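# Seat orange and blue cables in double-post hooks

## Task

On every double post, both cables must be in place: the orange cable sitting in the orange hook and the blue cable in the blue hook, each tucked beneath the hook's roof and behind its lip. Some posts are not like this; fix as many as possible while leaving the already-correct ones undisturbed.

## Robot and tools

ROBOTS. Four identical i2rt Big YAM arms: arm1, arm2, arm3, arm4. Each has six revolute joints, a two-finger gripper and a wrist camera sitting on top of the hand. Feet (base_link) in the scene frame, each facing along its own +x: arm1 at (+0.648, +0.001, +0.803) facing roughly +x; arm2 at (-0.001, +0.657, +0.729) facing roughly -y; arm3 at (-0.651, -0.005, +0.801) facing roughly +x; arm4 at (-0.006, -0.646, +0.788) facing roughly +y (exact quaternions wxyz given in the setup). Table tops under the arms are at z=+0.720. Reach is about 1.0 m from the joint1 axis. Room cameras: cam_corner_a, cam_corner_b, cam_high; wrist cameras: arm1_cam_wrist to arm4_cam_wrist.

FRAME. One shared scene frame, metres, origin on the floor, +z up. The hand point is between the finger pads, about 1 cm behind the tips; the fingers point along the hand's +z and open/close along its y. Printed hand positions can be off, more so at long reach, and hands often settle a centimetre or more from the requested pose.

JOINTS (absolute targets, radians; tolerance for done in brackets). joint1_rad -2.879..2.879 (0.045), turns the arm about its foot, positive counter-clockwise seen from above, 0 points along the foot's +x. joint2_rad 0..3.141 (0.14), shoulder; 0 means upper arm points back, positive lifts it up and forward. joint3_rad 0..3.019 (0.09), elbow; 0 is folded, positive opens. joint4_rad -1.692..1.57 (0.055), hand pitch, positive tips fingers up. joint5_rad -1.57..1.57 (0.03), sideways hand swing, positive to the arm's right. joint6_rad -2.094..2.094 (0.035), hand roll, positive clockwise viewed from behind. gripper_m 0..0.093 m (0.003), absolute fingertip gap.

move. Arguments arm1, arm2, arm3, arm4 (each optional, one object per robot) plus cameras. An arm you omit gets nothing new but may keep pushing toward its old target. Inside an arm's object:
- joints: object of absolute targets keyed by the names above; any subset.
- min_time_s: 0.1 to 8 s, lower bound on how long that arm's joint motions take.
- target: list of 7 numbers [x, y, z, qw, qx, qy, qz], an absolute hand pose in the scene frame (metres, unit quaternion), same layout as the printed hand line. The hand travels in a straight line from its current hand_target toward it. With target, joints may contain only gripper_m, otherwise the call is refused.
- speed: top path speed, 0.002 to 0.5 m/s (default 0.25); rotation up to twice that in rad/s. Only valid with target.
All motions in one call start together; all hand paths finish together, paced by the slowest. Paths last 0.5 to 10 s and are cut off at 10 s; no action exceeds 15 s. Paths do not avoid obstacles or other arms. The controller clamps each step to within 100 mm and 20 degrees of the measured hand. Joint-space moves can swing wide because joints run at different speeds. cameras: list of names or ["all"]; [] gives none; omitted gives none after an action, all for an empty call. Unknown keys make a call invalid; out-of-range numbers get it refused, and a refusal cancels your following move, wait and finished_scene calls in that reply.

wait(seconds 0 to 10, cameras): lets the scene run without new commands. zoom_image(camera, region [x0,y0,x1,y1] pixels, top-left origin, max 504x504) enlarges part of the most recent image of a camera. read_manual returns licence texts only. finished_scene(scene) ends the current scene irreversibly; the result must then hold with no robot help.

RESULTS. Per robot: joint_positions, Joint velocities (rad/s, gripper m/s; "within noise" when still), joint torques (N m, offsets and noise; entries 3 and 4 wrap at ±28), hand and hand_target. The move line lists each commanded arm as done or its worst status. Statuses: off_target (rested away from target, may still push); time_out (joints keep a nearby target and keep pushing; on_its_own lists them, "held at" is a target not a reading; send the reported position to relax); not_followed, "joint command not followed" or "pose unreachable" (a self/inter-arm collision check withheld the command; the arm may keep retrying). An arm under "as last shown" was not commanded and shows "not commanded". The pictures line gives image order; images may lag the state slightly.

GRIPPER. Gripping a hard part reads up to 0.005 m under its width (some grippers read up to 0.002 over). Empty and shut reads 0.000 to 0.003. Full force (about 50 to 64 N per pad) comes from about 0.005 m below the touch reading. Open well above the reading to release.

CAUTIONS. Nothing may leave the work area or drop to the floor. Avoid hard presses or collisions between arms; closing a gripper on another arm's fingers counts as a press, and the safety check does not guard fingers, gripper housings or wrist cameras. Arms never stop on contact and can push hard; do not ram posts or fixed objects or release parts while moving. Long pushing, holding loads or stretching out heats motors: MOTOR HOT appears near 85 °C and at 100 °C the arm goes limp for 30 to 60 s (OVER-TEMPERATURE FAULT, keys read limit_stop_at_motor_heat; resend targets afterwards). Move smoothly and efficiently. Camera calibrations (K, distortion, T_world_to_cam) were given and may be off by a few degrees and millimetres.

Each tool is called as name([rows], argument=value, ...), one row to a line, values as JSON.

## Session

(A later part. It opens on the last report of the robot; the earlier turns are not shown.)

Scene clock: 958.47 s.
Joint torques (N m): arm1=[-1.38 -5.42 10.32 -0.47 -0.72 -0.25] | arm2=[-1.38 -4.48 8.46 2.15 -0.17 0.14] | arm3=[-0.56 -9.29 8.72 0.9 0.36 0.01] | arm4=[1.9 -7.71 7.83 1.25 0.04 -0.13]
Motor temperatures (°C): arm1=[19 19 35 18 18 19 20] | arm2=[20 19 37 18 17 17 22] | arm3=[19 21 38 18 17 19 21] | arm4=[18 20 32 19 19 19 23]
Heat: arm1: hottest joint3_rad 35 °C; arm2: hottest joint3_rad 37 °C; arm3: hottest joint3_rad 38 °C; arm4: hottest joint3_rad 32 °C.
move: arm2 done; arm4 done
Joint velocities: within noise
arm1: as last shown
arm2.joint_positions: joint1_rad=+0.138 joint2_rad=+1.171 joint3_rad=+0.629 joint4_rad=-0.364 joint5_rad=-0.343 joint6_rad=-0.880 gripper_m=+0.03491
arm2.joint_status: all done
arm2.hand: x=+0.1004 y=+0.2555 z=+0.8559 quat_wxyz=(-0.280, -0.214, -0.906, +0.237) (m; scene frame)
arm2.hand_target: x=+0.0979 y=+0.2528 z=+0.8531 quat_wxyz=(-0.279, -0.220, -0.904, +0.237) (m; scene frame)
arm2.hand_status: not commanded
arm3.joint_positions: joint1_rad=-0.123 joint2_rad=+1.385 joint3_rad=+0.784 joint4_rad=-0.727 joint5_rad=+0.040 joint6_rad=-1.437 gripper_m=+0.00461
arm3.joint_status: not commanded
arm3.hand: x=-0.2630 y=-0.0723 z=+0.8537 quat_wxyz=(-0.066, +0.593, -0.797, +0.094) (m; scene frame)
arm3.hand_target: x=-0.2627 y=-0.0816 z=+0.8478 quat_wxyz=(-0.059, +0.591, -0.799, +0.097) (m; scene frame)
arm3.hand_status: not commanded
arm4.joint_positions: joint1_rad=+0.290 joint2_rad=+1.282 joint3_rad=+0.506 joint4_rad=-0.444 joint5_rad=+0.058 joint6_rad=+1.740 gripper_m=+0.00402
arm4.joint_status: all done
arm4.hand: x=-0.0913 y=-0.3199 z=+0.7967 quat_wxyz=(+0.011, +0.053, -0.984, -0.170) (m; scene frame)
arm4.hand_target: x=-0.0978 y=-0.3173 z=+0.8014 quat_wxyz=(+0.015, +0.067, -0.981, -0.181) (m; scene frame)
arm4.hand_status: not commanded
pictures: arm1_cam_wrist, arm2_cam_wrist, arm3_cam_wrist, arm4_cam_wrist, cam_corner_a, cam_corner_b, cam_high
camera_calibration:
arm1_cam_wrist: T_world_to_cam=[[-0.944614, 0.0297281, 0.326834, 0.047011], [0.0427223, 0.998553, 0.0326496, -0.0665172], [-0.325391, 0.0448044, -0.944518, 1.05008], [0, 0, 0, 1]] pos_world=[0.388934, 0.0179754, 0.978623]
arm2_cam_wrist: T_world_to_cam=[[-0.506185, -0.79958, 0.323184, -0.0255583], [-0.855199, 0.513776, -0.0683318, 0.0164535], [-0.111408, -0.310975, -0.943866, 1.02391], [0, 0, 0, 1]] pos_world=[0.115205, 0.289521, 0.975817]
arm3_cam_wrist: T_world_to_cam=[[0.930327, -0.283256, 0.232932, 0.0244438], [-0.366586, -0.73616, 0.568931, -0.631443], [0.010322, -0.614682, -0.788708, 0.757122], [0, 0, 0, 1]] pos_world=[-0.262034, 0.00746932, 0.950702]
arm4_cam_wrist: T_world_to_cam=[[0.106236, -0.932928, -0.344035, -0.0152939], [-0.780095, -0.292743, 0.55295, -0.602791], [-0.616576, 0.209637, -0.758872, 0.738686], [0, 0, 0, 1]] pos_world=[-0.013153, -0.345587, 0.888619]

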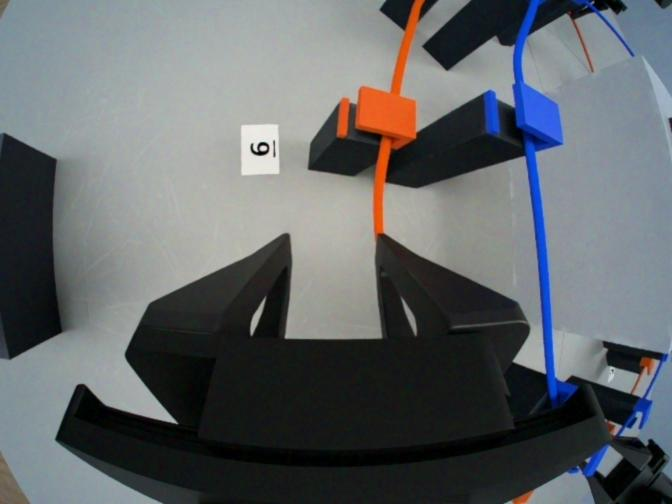

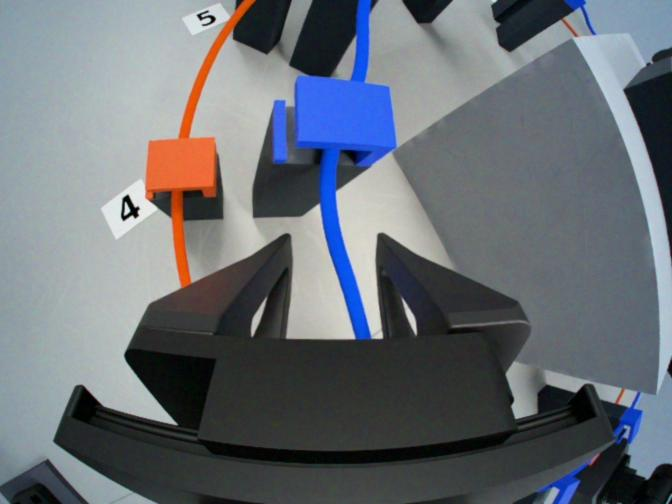

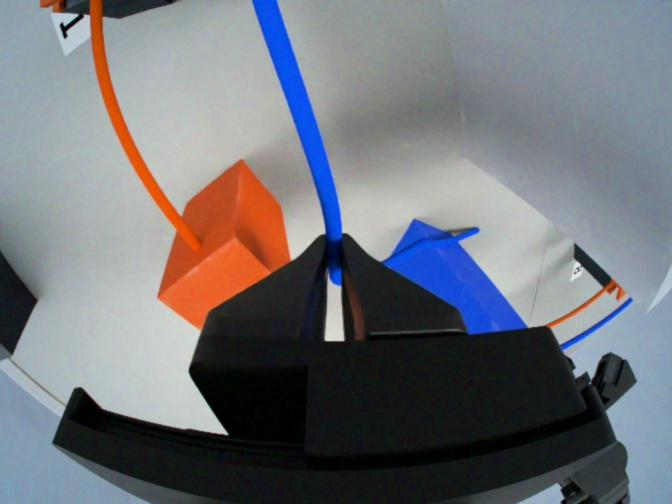

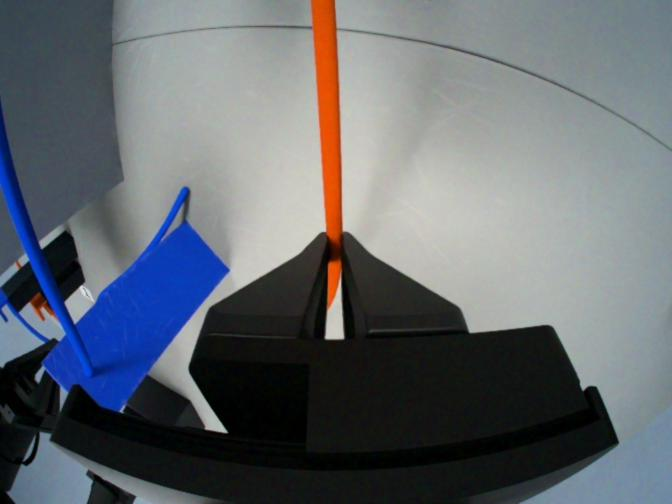

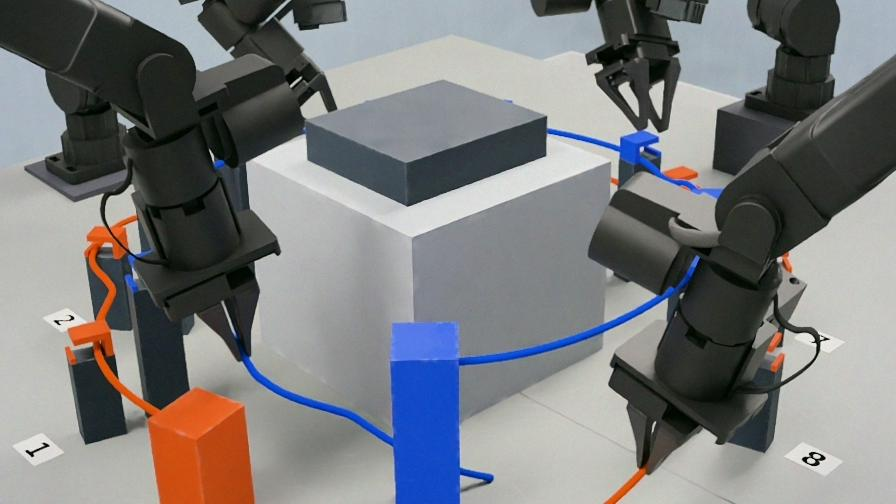

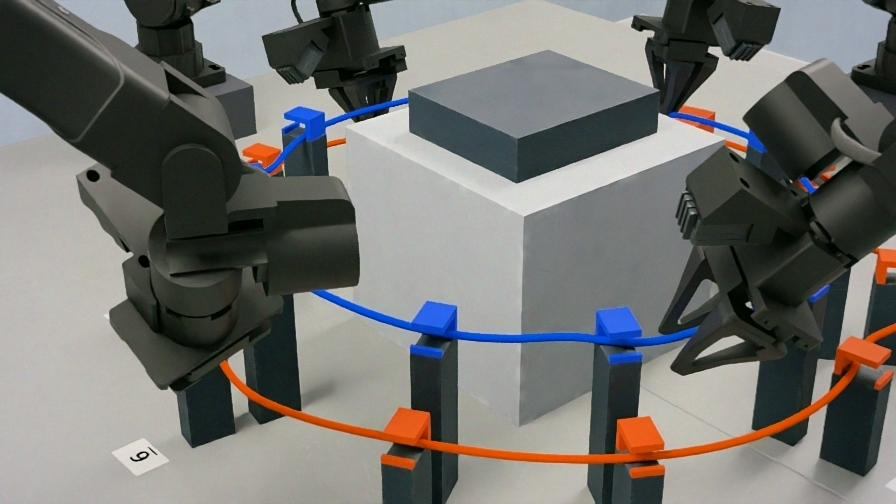

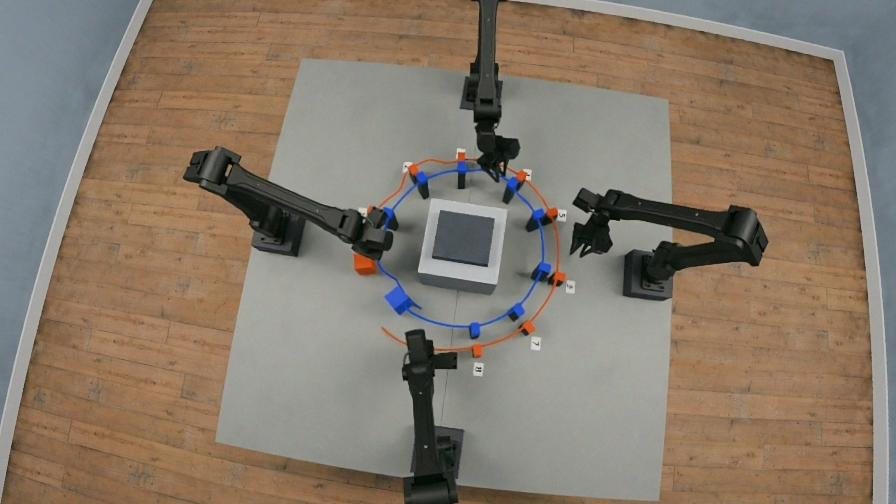

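move(arm4={"joints": {"joint1_rad": 0.37, "joint3_rad": 0.506}, "min_time_s": 1.5}, cameras=["arm1_cam_wrist", "arm2_cam_wrist", "arm4_cam_wrist", "cam_corner_a", "cam_corner_b", "cam_high"])

zoom_image(camera="cam_corner_b", region=[340, 280, 700, 500])

zoom_image(camera="cam_corner_a", region=[40, 180, 200, 400])

zoom_image(camera="cam_high", region=[330, 120, 600, 370])

Scene clock: 965.77 s.
Joint torques (N m): arm1=[-1.38 -5.42 10.3 -0.47 -0.73 -0.25] | arm2=[-1.38 -4.48 8.47 2.1 -0.18 0.13] | arm3=[-0.44 -9.29 8.75 0.9 0.37 0.01] | arm4=[1.85 -7.53 7.79 1.31 0.04 -0.12]
Motor temperatures (°C): arm1=[19 19 35 18 18 19 20] | arm2=[20 19 37 18 17 17 22] | arm3=[19 21 38 18 17 19 22] | arm4=[18 20 31 19 19 19 23]
Heat: arm1: hottest joint3_rad 35 °C; arm2: hottest joint3_rad 37 °C; arm3: hottest joint3_rad 38 °C; arm4: hottest joint3_rad 31 °C.
move: arm4 done
Joint velocities: within noise
arm1, arm2, arm3: as last shown
arm4.joint_positions: joint1_rad=+0.353 joint2_rad=+1.282 joint3_rad=+0.506 joint4_rad=-0.444 joint5_rad=+0.058 joint6_rad=+1.740 gripper_m=+0.00402
arm4.joint_status: all done
arm4.hand: x=-0.1115 y=-0.3259 z=+0.7967 quat_wxyz=(+0.016, +0.084, -0.982, -0.170) (m; scene frame)
arm4.hand_target: x=-0.1189 y=-0.3240 z=+0.8014 quat_wxyz=(+0.021, +0.098, -0.978, -0.181) (m; scene frame)
arm4.hand_status: not commanded
pictures: arm1_cam_wrist, arm2_cam_wrist, arm4_cam_wrist, cam_corner_a, cam_corner_b, cam_high
camera_calibration:
arm1_cam_wrist: T_world_to_cam=[[-0.944614, 0.0297281, 0.326834, 0.047011], [0.0427223, 0.998553, 0.0326496, -0.0665172], [-0.325391, 0.0448044, -0.944518, 1.05008], [0, 0, 0, 1]] pos_world=[0.388934, 0.0179754, 0.978623]
arm2_cam_wrist: T_world_to_cam=[[-0.506185, -0.79958, 0.323184, -0.0255583], [-0.855199, 0.513776, -0.0683318, 0.0164535], [-0.111408, -0.310975, -0.943866, 1.02391], [0, 0, 0, 1]] pos_world=[0.115205, 0.289521, 0.975817]
arm4_cam_wrist: T_world_to_cam=[[0.164106, -0.924515, -0.344008, -0.00949496], [-0.759821, -0.340867, 0.553608, -0.63426], [-0.62908, 0.170535, -0.758404, 0.713018], [0, 0, 0, 1]] pos_world=[-0.031821, -0.346571, 0.88862]

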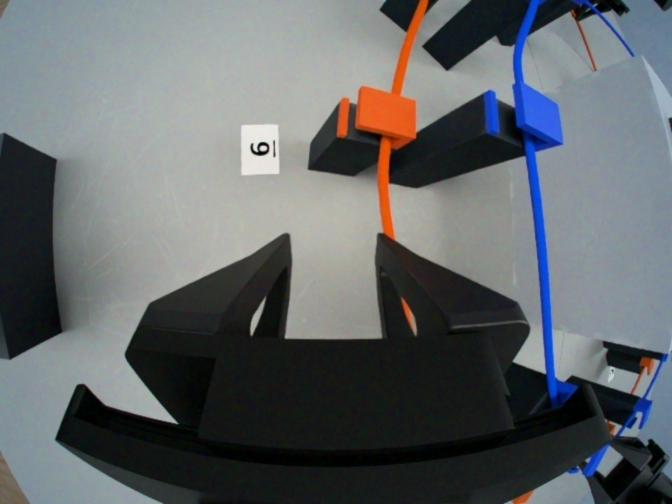

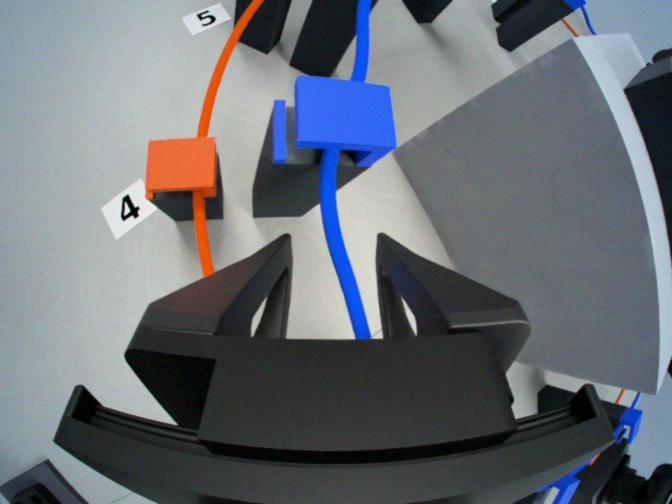

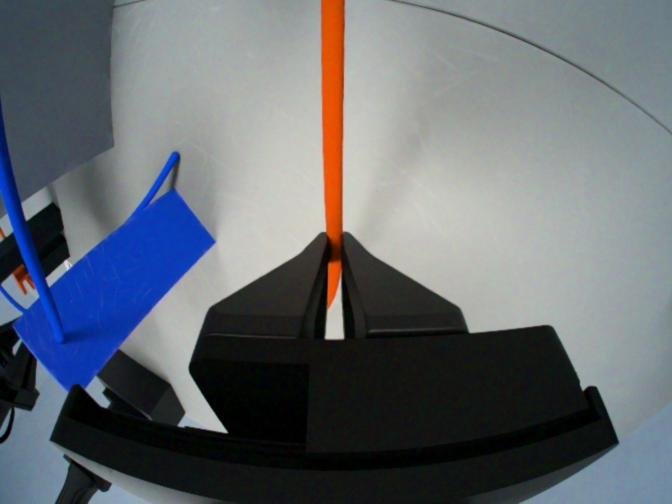

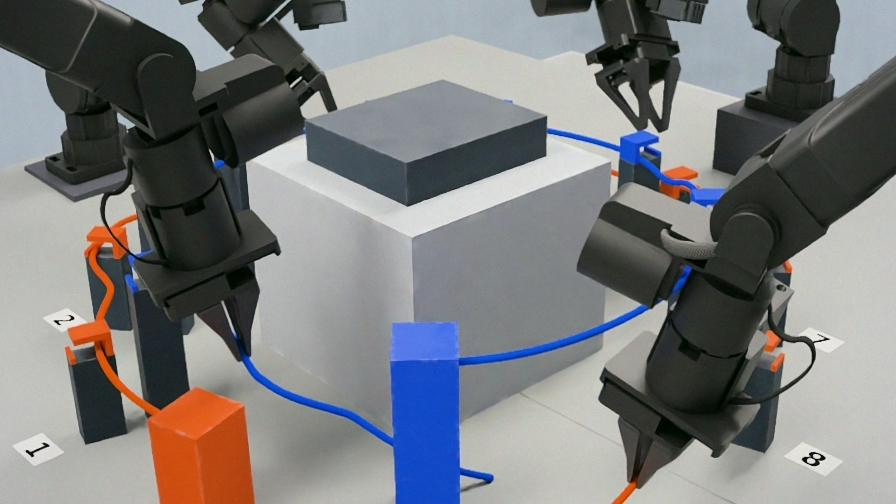

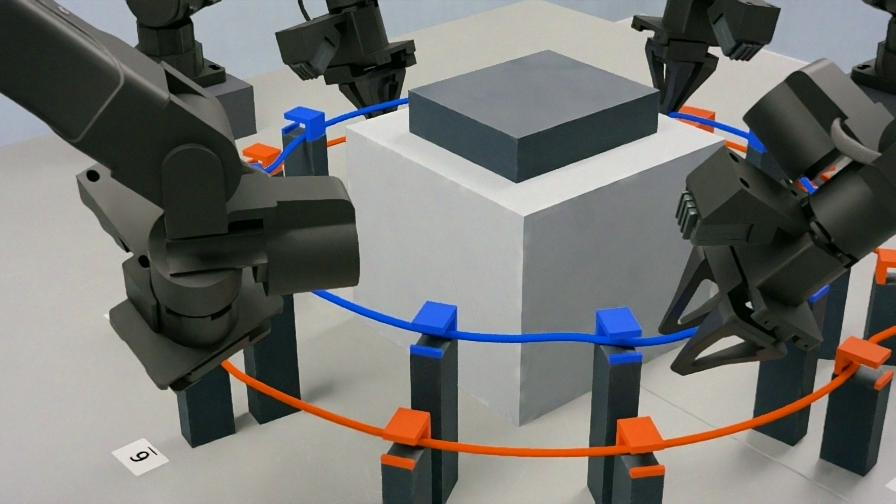

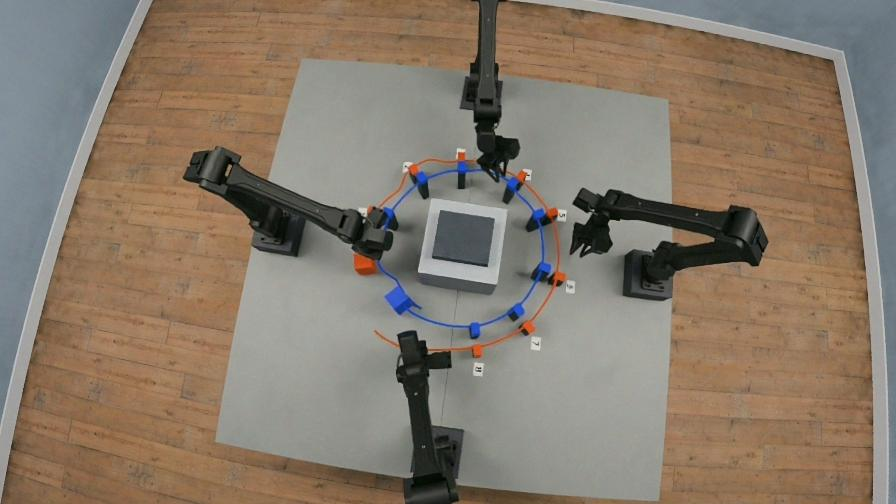

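Scaled by 1.400 from the camera's 896x504 image, which has a finer 1280x720 frame.

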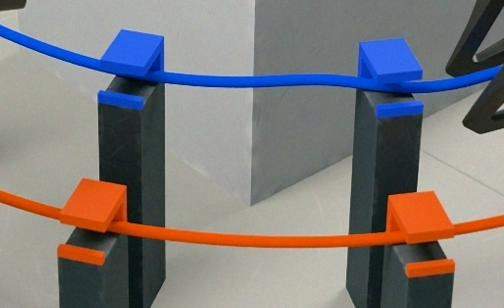

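Scaled by 2.291 from the camera's 896x504 image, which has a finer 1280x720 frame.

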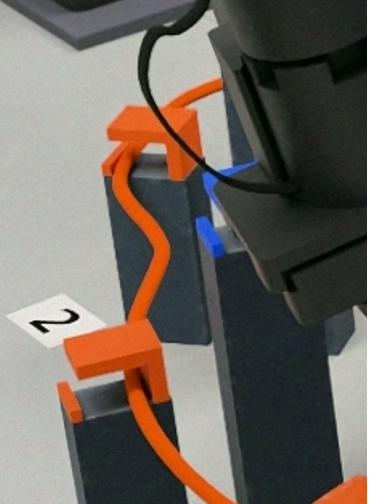

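Scaled by 1.867 from the camera's 896x504 image, which has a finer 1280x720 frame.

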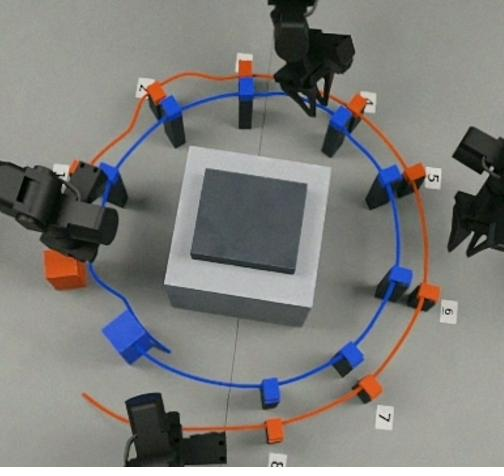

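move(arm2={"target": [0.061, 0.304, 0.922, -0.279, -0.220, -0.904, 0.237], "speed": 0.1}, arm4={"joints": {"joint1_rad": 0.435, "joint3_rad": 0.506}, "min_time_s": 1.5}, cameras=["all"])

zoom_image(camera="cam_corner_b", region=[340, 280, 700, 500])

zoom_image(camera="cam_corner_a", region=[40, 180, 200, 400])

zoom_image(camera="cam_high", region=[330, 120, 600, 370])

zoom_image(camera="arm2_cam_wrist", region=[200, 0, 560, 280])

Scene clock: 977.23 s.
Joint torques (N m): arm1=[-1.38 -5.42 10.3 -0.47 -0.72 -0.25] | arm2=[-1.49 -3.14 12.03 1.29 -0.38 0] | arm3=[-0.5 -9.29 8.75 0.91 0.36 0] | arm4=[2.14 -7.47 7.8 1.26 0 -0.13]
Motor temperatures (°C): arm1=[19 19 35 18 18 19 20] | arm2=[20 19 37 18 17 17 22] | arm3=[19 21 38 18 17 19 22] | arm4=[18 20 31 19 19 19 23]
Heat: arm1: hottest joint3_rad 35 °C; arm2: hottest joint3_rad 37 °C; arm3: hottest joint3_rad 38 °C; arm4: hottest joint3_rad 31 °C.
move: arm2 off_target; arm4 done
Joint velocities: within noise
arm1, arm3: as last shown
arm2.joint_positions: joint1_rad=+0.022 joint2_rad=+0.923 joint3_rad=+0.629 joint4_rad=-0.684 joint5_rad=-0.409 joint6_rad=-0.967 gripper_m=+0.03491
arm2.joint_status: not commanded
arm2.hand: x=+0.0639 y=+0.3140 z=+0.9026 quat_wxyz=(-0.276, -0.225, -0.908, +0.220) (m; scene frame)
arm2.hand_target: x=+0.0610 y=+0.3045 z=+0.9219 quat_wxyz=(-0.279, -0.220, -0.904, +0.237) (m; scene frame)
arm2.hand_status: off_target (0.022 m and 2.1 deg from the pose sent, 0.091 m and 0.7 deg at the start)
arm4.joint_positions: joint1_rad=+0.415 joint2_rad=+1.282 joint3_rad=+0.506 joint4_rad=-0.444 joint5_rad=+0.058 joint6_rad=+1.740 gripper_m=+0.00402
arm4.joint_status: all done
arm4.hand: x=-0.1311 y=-0.3330 z=+0.7968 quat_wxyz=(+0.022, +0.114, -0.979, -0.169) (m; scene frame)
arm4.hand_target: x=-0.1397 y=-0.3320 z=+0.8015 quat_wxyz=(+0.028, +0.130, -0.975, -0.180) (m; scene frame)
arm4.hand_status: not commanded
pictures: arm1_cam_wrist, arm2_cam_wrist, arm3_cam_wrist, arm4_cam_wrist, cam_corner_a, cam_corner_b, cam_high
camera_calibration:
arm1_cam_wrist: T_world_to_cam=[[-0.944614, 0.0297281, 0.326834, 0.047011], [0.0427223, 0.998553, 0.0326496, -0.0665172], [-0.325391, 0.0448044, -0.944518, 1.05008], [0, 0, 0, 1]] pos_world=[0.388934, 0.0179754, 0.978623]
arm2_cam_wrist: T_world_to_cam=[[-0.516292, -0.806088, 0.289247, 0.0210408], [-0.849216, 0.525562, -0.0511487, -0.0612253], [-0.110787, -0.272041, -0.955887, 1.08066], [0, 0, 0, 1]] pos_world=[0.0785933, 0.343124, 1.02377]
arm3_cam_wrist: T_world_to_cam=[[0.930327, -0.283256, 0.232932, 0.0244438], [-0.366586, -0.73616, 0.568931, -0.631443], [0.010322, -0.614682, -0.788708, 0.757122], [0, 0, 0, 1]] pos_world=[-0.262034, 0.00746932, 0.950702]
arm4_cam_wrist: T_world_to_cam=[[0.221006, -0.91254, -0.344131, -0.00133439], [-0.737234, -0.387318, 0.553598, -0.664086], [-0.638469, 0.131357, -0.758356, 0.687597], [0, 0, 0, 1]] pos_world=[-0.0502832, -0.348751, 0.88862]

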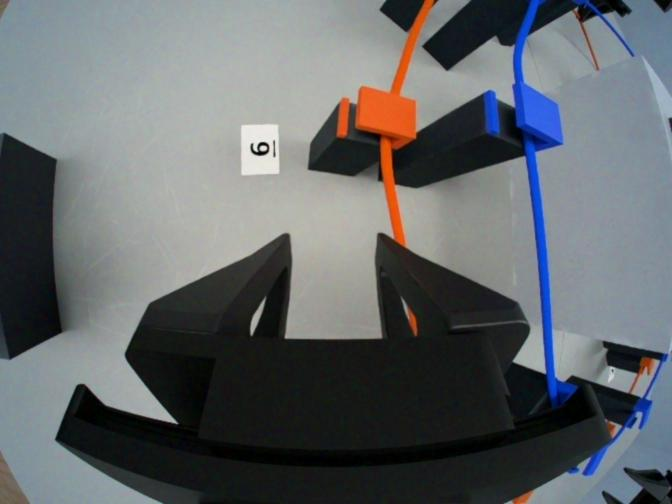

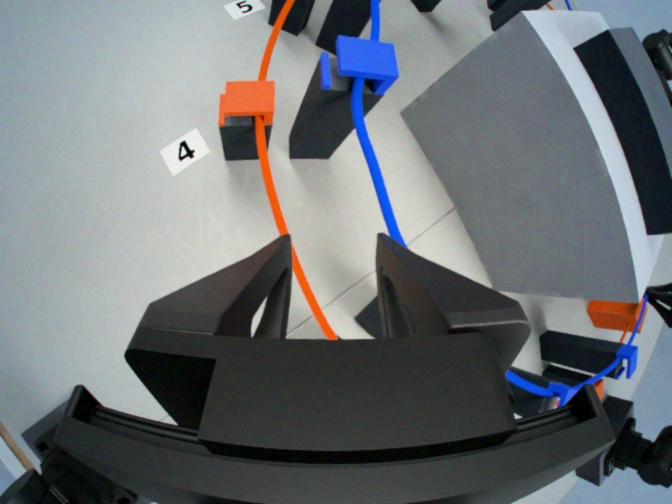

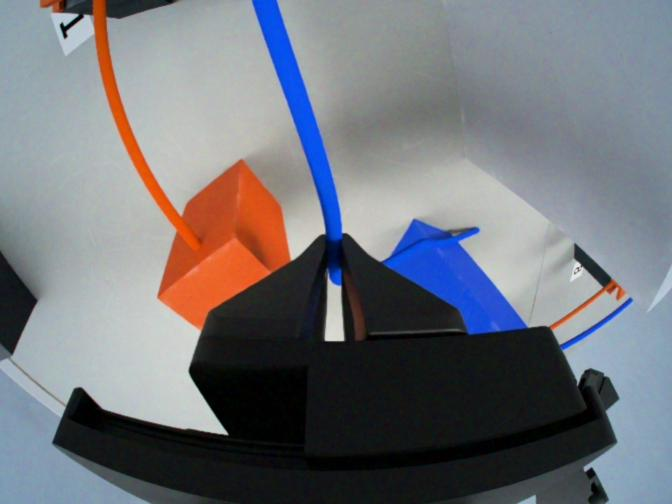

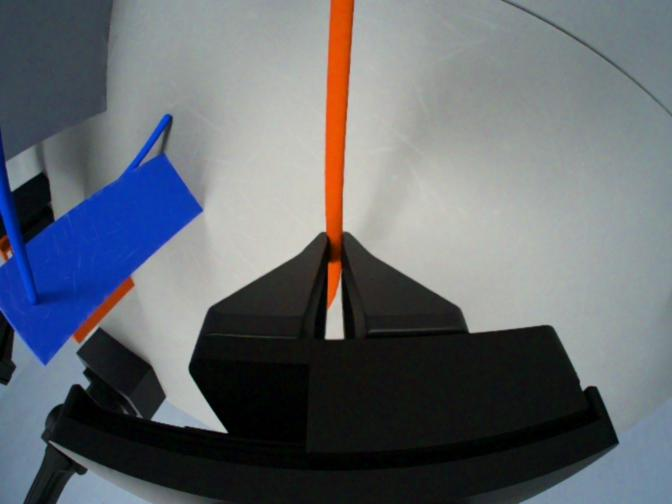

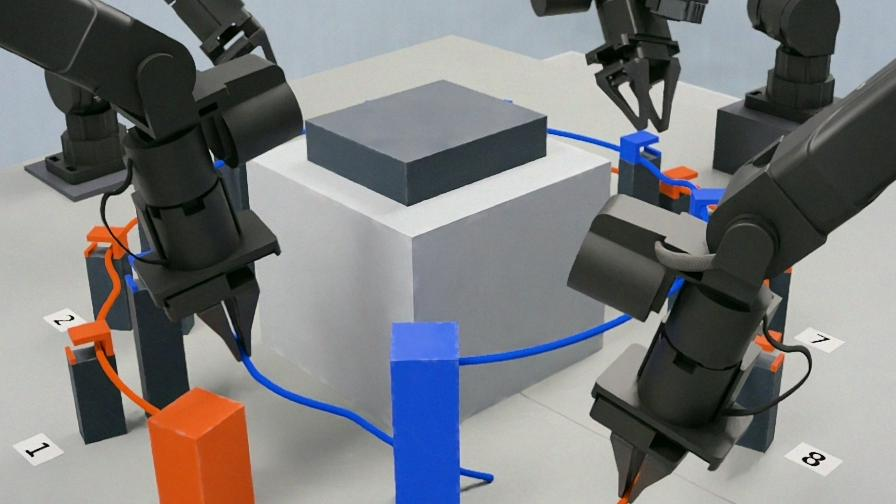

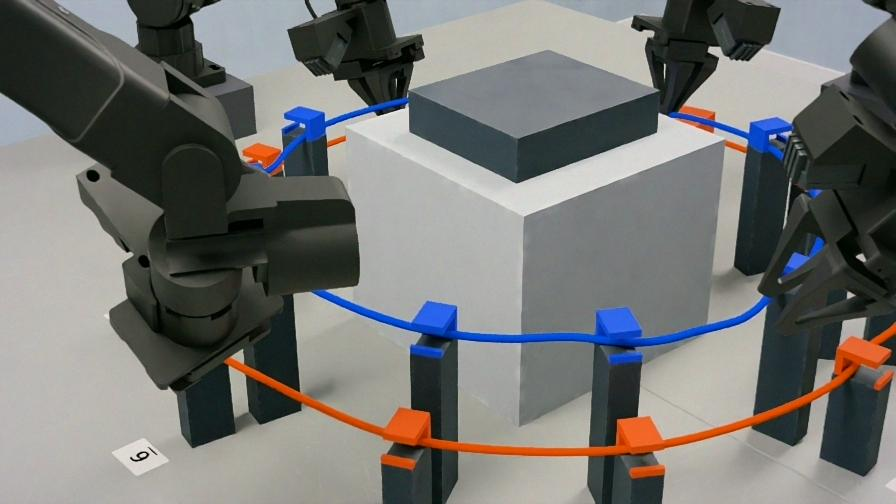

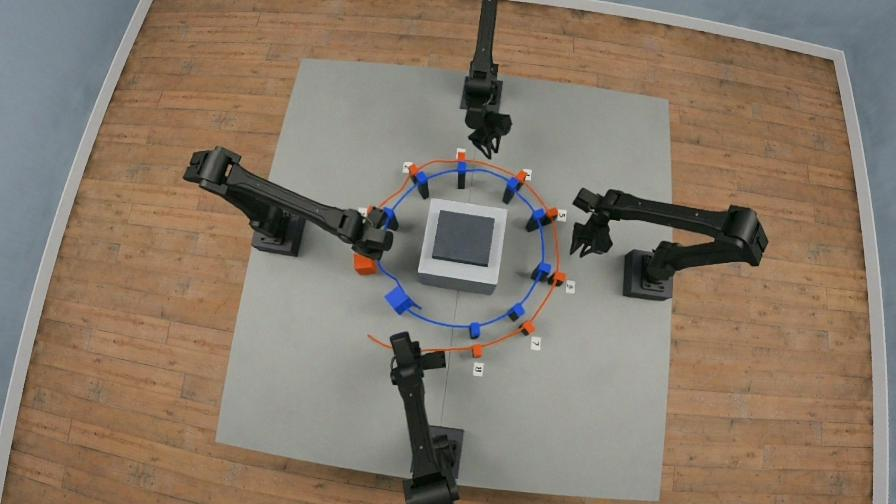

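Scaled by 1.400 from the camera's 896x504 image, which has a finer 1280x720 frame.

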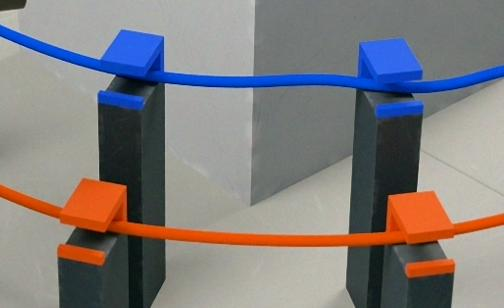

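Scaled by 2.291 from the camera's 896x504 image, which has a finer 1280x720 frame.

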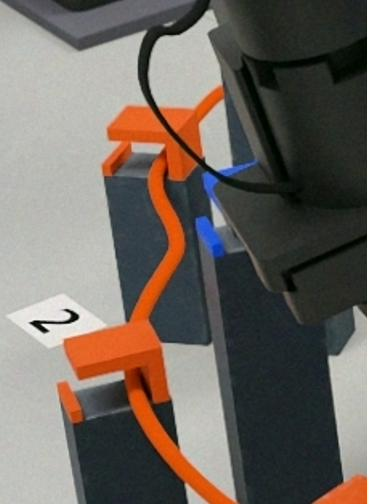

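Scaled by 1.867 from the camera's 896x504 image, which has a finer 1280x720 frame.

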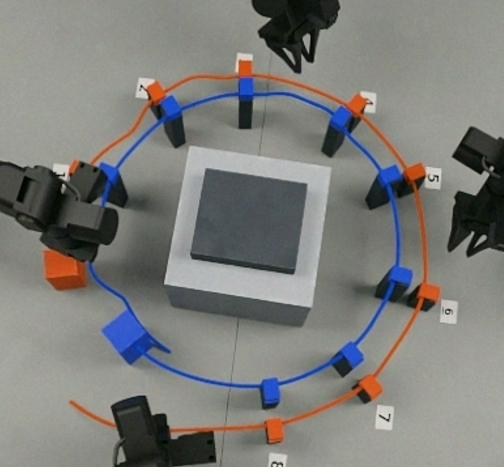

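Scaled by 1.400 from the camera's 672x504 image, which has a finer 960x720 frame.

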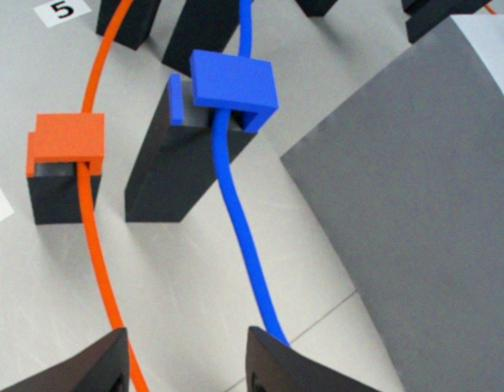

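move(arm3={"joints": {"gripper_m": 0.035}}, arm4={"joints": {"gripper_m": 0.035}}, cameras=[])

move(arm1={"target": [0.40, 0.035, 0.95, 0.071, 0.643, 0.693, -0.319], "speed": 0.15}, arm3={"joints": {"joint2_rad": 1.12}, "min_time_s": 1.2}, arm4={"joints": {"joint2_rad": 0.95}, "min_time_s": 1.2}, cameras=["all"])

zoom_image(camera="cam_corner_b", region=[340, 280, 700, 500])

zoom_image(camera="cam_corner_a", region=[40, 120, 280, 400])

zoom_image(camera="cam_corner_a", region=[600, 120, 820, 400])

zoom_image(camera="cam_corner_b", region=[720, 100, 896, 400])

zoom_image(camera="cam_corner_b", region=[140, 90, 340, 400])

zoom_image(camera="cam_high", region=[330, 120, 600, 370])

Scene clock: 985.30 s.
Joint torques (N m): arm1=[-1.38 -5.42 10.3 -0.46 -0.72 -0.25] | arm2=[-1.67 -3.08 12.03 1.29 -0.39 -0.03] | arm3=[0.21 -9.23 8.77 0.85 0.06 0.01] | arm4=[1.32 -7.47 7.79 1.28 0.04 -0.12]
Motor temperatures (°C): arm1=[19 19 36 18 18 19 20] | arm2=[20 19 37 18 17 17 22] | arm3=[19 21 38 18 17 19 22] | arm4=[18 20 31 19 19 19 23]
Heat: arm1: hottest joint3_rad 36 °C; arm2: hottest joint3_rad 37 °C; arm3: hottest joint3_rad 38 °C; arm4: hottest joint3_rad 31 °C.
move: arm3 done; arm4 done
Joint velocities: within noise
arm1, arm2: as last shown
arm3.joint_positions: joint1_rad=-0.133 joint2_rad=+1.385 joint3_rad=+0.784 joint4_rad=-0.725 joint5_rad=+0.048 joint6_rad=-1.437 gripper_m=+0.03483
arm3.joint_status: all done
arm3.hand: x=-0.2635 y=-0.0777 z=+0.8538 quat_wxyz=(-0.063, +0.589, -0.800, +0.098) (m; scene frame)
arm3.hand_target: x=-0.2627 y=-0.0817 z=+0.8478 quat_wxyz=(-0.059, +0.591, -0.799, +0.097) (m; scene frame)
arm3.hand_status: not commanded
arm4.joint_positions: joint1_rad=+0.422 joint2_rad=+1.282 joint3_rad=+0.506 joint4_rad=-0.444 joint5_rad=+0.058 joint6_rad=+1.740 gripper_m=+0.03483
arm4.joint_status: all done
arm4.hand: x=-0.1334 y=-0.3340 z=+0.7968 quat_wxyz=(+0.023, +0.118, -0.978, -0.169) (m; scene frame)
arm4.hand_target: x=-0.1396 y=-0.3320 z=+0.8015 quat_wxyz=(+0.028, +0.130, -0.975, -0.180) (m; scene frame)
arm4.hand_status: not commanded
pictures: none
No camera images: "cameras" was empty.

Scene clock: 986.93 s.
Joint torques (N m): arm1=[-1.38 -2.9 12.57 -0.49 -0.41 -0.25] | arm2=[-1.61 -3.14 12.03 1.35 -0.39 -0.02] | arm3=[0.38 -8.7 10.44 1.28 0.06 0.03] | arm4=[1.55 -4.54 10.52 1.74 0.01 -0.15]
Motor temperatures (°C): arm1=[19 19 35 18 18 19 20] | arm2=[20 19 37 18 17 17 22] | arm3=[19 21 38 18 17 19 21] | arm4=[18 20 31 19 19 19 23]
Heat: arm1: hottest joint3_rad 35 °C; arm2: hottest joint3_rad 37 °C; arm3: hottest joint3_rad 38 °C; arm4: hottest joint3_rad 31 °C.
move: arm1 off_target; arm3 done; arm4 done
Joint velocities: within noise
arm1.joint_positions: joint1_rad=-0.508 joint2_rad=+0.968 joint3_rad=+0.600 joint4_rad=-1.203 joint5_rad=-0.620 joint6_rad=-2.090 gripper_m=+0.03495
arm1.joint_status: not commanded
arm1.hand: x=+0.4091 y=+0.0254 z=+0.9337 quat_wxyz=(+0.076, +0.674, +0.671, -0.299) (m; scene frame)
arm1.hand_target: x=+0.3997 y=+0.0337 z=+0.9498 quat_wxyz=(+0.056, +0.670, +0.676, -0.303) (m; scene frame)
arm1.hand_status: off_target (0.021 m and 5.0 deg from the pose sent, 0.102 m and 1.9 deg at the start; a joint's target at an end of its range on 43 of 49 steps)
arm2: as last shown
arm3.joint_positions: joint1_rad=-0.133 joint2_rad=+1.125 joint3_rad=+0.784 joint4_rad=-0.725 joint5_rad=+0.048 joint6_rad=-1.437 gripper_m=+0.03491
arm3.joint_status: all done
arm3.hand: x=-0.2561 y=-0.0791 z=+0.9514 quat_wxyz=(-0.152, +0.573, -0.783, +0.189) (m; scene frame)
arm3.hand_target: x=-0.2543 y=-0.0834 z=+0.9550 quat_wxyz=(-0.155, +0.573, -0.780, +0.197) (m; scene frame)
arm3.hand_status: not commanded
arm4.joint_positions: joint1_rad=+0.422 joint2_rad=+0.956 joint3_rad=+0.504 joint4_rad=-0.444 joint5_rad=+0.058 joint6_rad=+1.740 gripper_m=+0.03491
arm4.joint_status: all done
arm4.hand: x=-0.1420 y=-0.3141 z=+0.9023 quat_wxyz=(+0.069, +0.108, -0.939, -0.318) (m; scene frame)
arm4.hand_target: x=-0.1480 y=-0.3131 z=+0.9073 quat_wxyz=(+0.073, +0.120, -0.934, -0.327) (m; scene frame)
arm4.hand_status: not commanded
pictures: arm1_cam_wrist, arm2_cam_wrist, arm3_cam_wrist, arm4_cam_wrist, cam_corner_a, cam_corner_b, cam_high
camera_calibration:
arm1_cam_wrist: T_world_to_cam=[[-0.948753, 0.0834945, 0.30479, 0.0999317], [0.105896, 0.992702, 0.0576913, -0.118811], [-0.297749, 0.0870107, -0.950671, 1.13134], [0, 0, 0, 1]] pos_world=[0.444248, 0.0111615, 1.05193]
arm2_cam_wrist: T_world_to_cam=[[-0.516292, -0.806088, 0.289247, 0.0210408], [-0.849216, 0.525562, -0.0511487, -0.0612253], [-0.110787, -0.272041, -0.955887, 1.08066], [0, 0, 0, 1]] pos_world=[0.0785933, 0.343124, 1.02377]
arm3_cam_wrist: T_world_to_cam=[[0.835182, -0.27782, 0.474644, -0.260636], [-0.513108, -0.70427, 0.490637, -0.649993], [0.197969, -0.653314, -0.730745, 0.819765], [0, 0, 0, 1]] pos_world=[-0.278126, 0.00538388, 1.04166]
arm4_cam_wrist: T_world_to_cam=[[0.162899, -0.767483, -0.620027, 0.340941], [-0.663857, -0.550155, 0.50658, -0.72151], [-0.729903, 0.329088, -0.599119, 0.663594], [0, 0, 0, 1]] pos_world=[-0.0501597, -0.353656, 0.974467]

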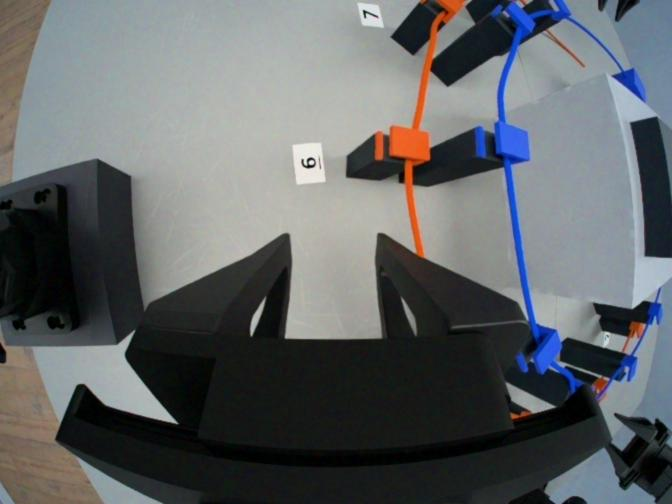

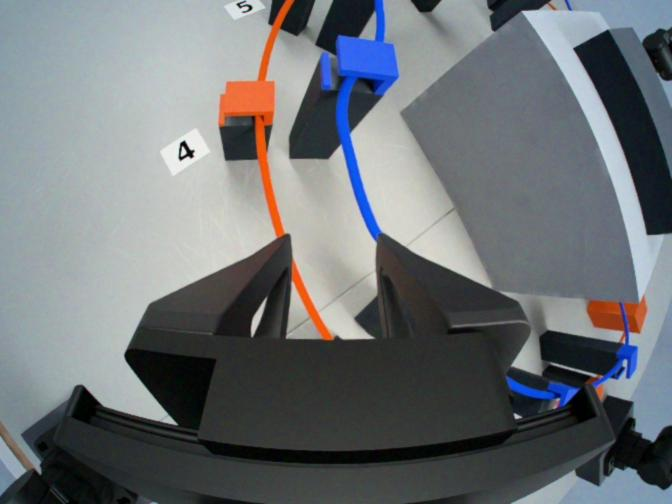

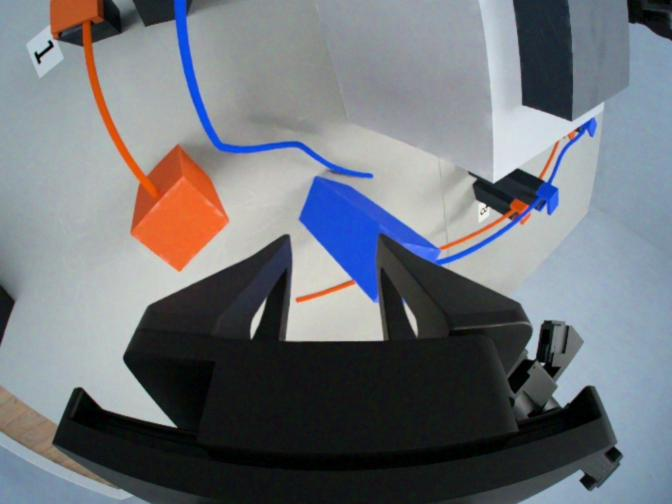

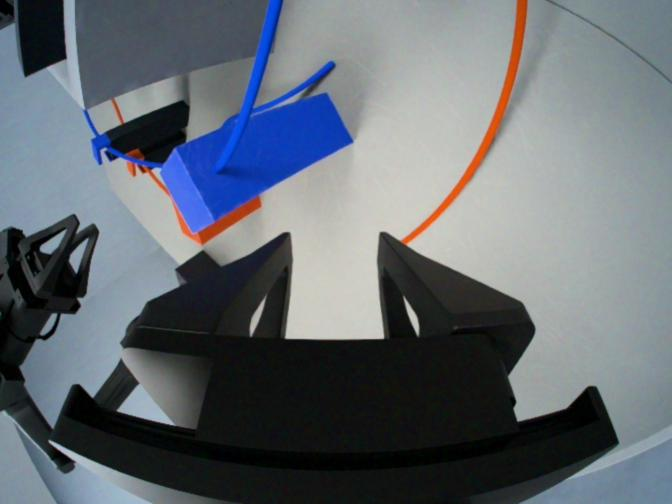

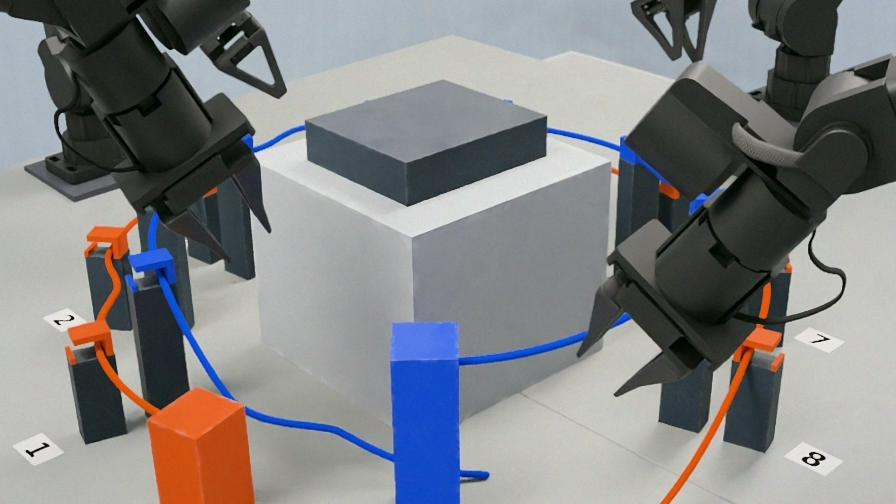

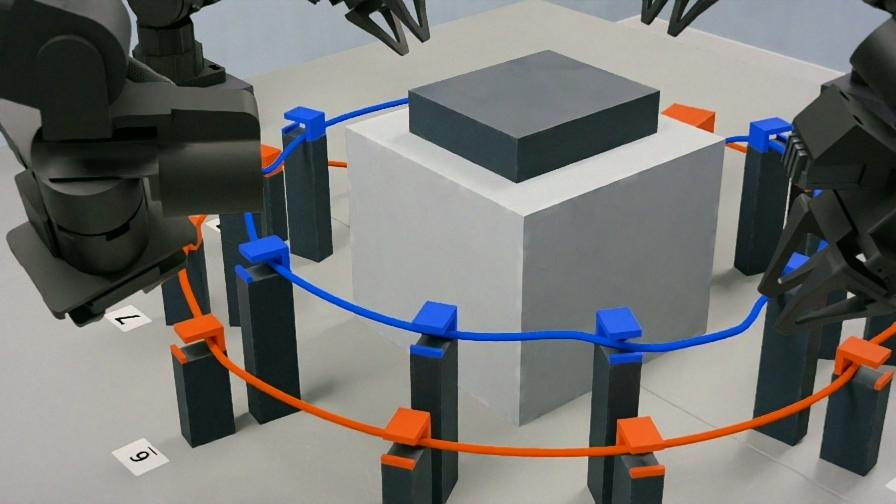

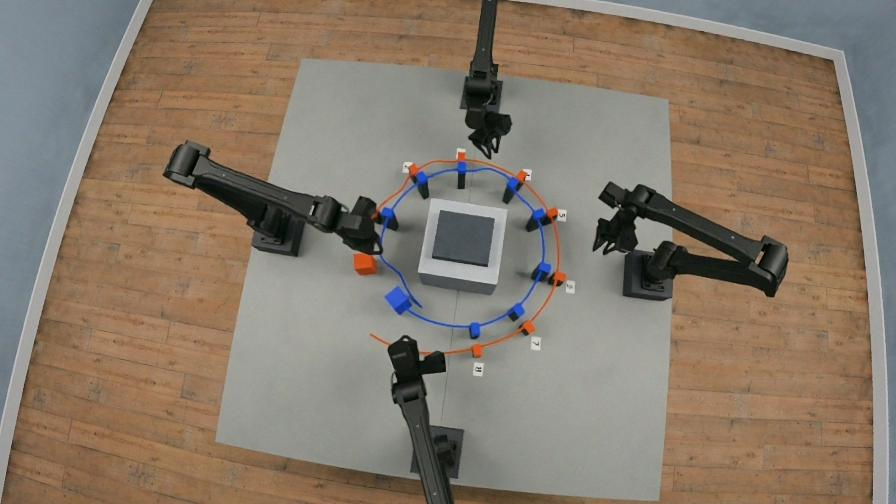

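Scaled by 1.400 from the camera's 896x504 image, which has a finer 1280x720 frame.

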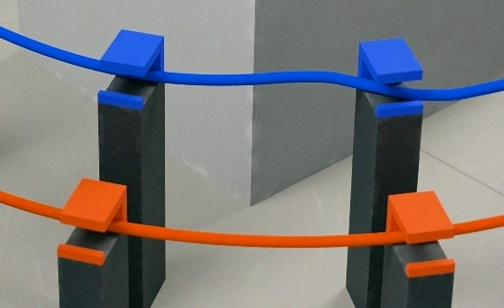

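Scaled by 1.800 from the camera's 896x504 image, which has a finer 1280x720 frame.

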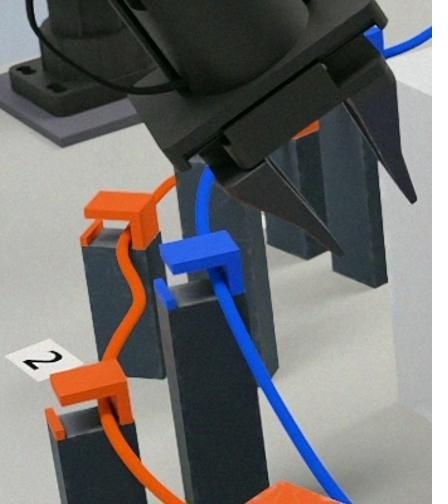

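Scaled by 1.800 from the camera's 896x504 image, which has a finer 1280x720 frame.

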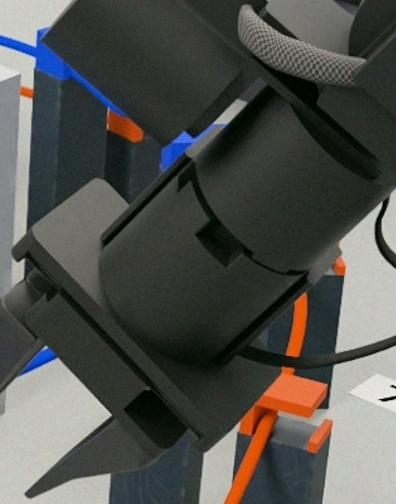

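Scaled by 1.680 from the camera's 896x504 image, which has a finer 1280x720 frame.

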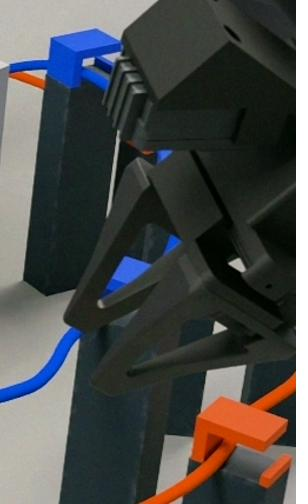

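Scaled by 1.626 from the camera's 896x504 image, which has a finer 1280x720 frame.

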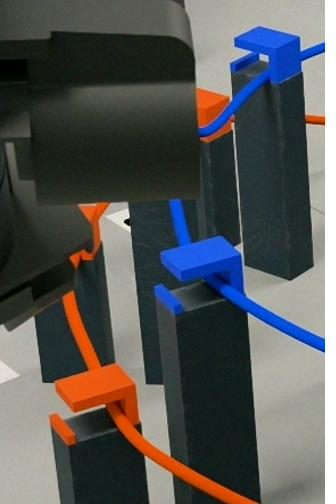

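Scaled by 1.867 from the camera's 896x504 image, which has a finer 1280x720 frame.

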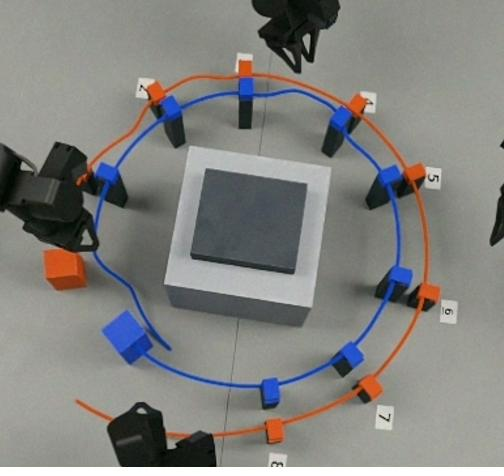

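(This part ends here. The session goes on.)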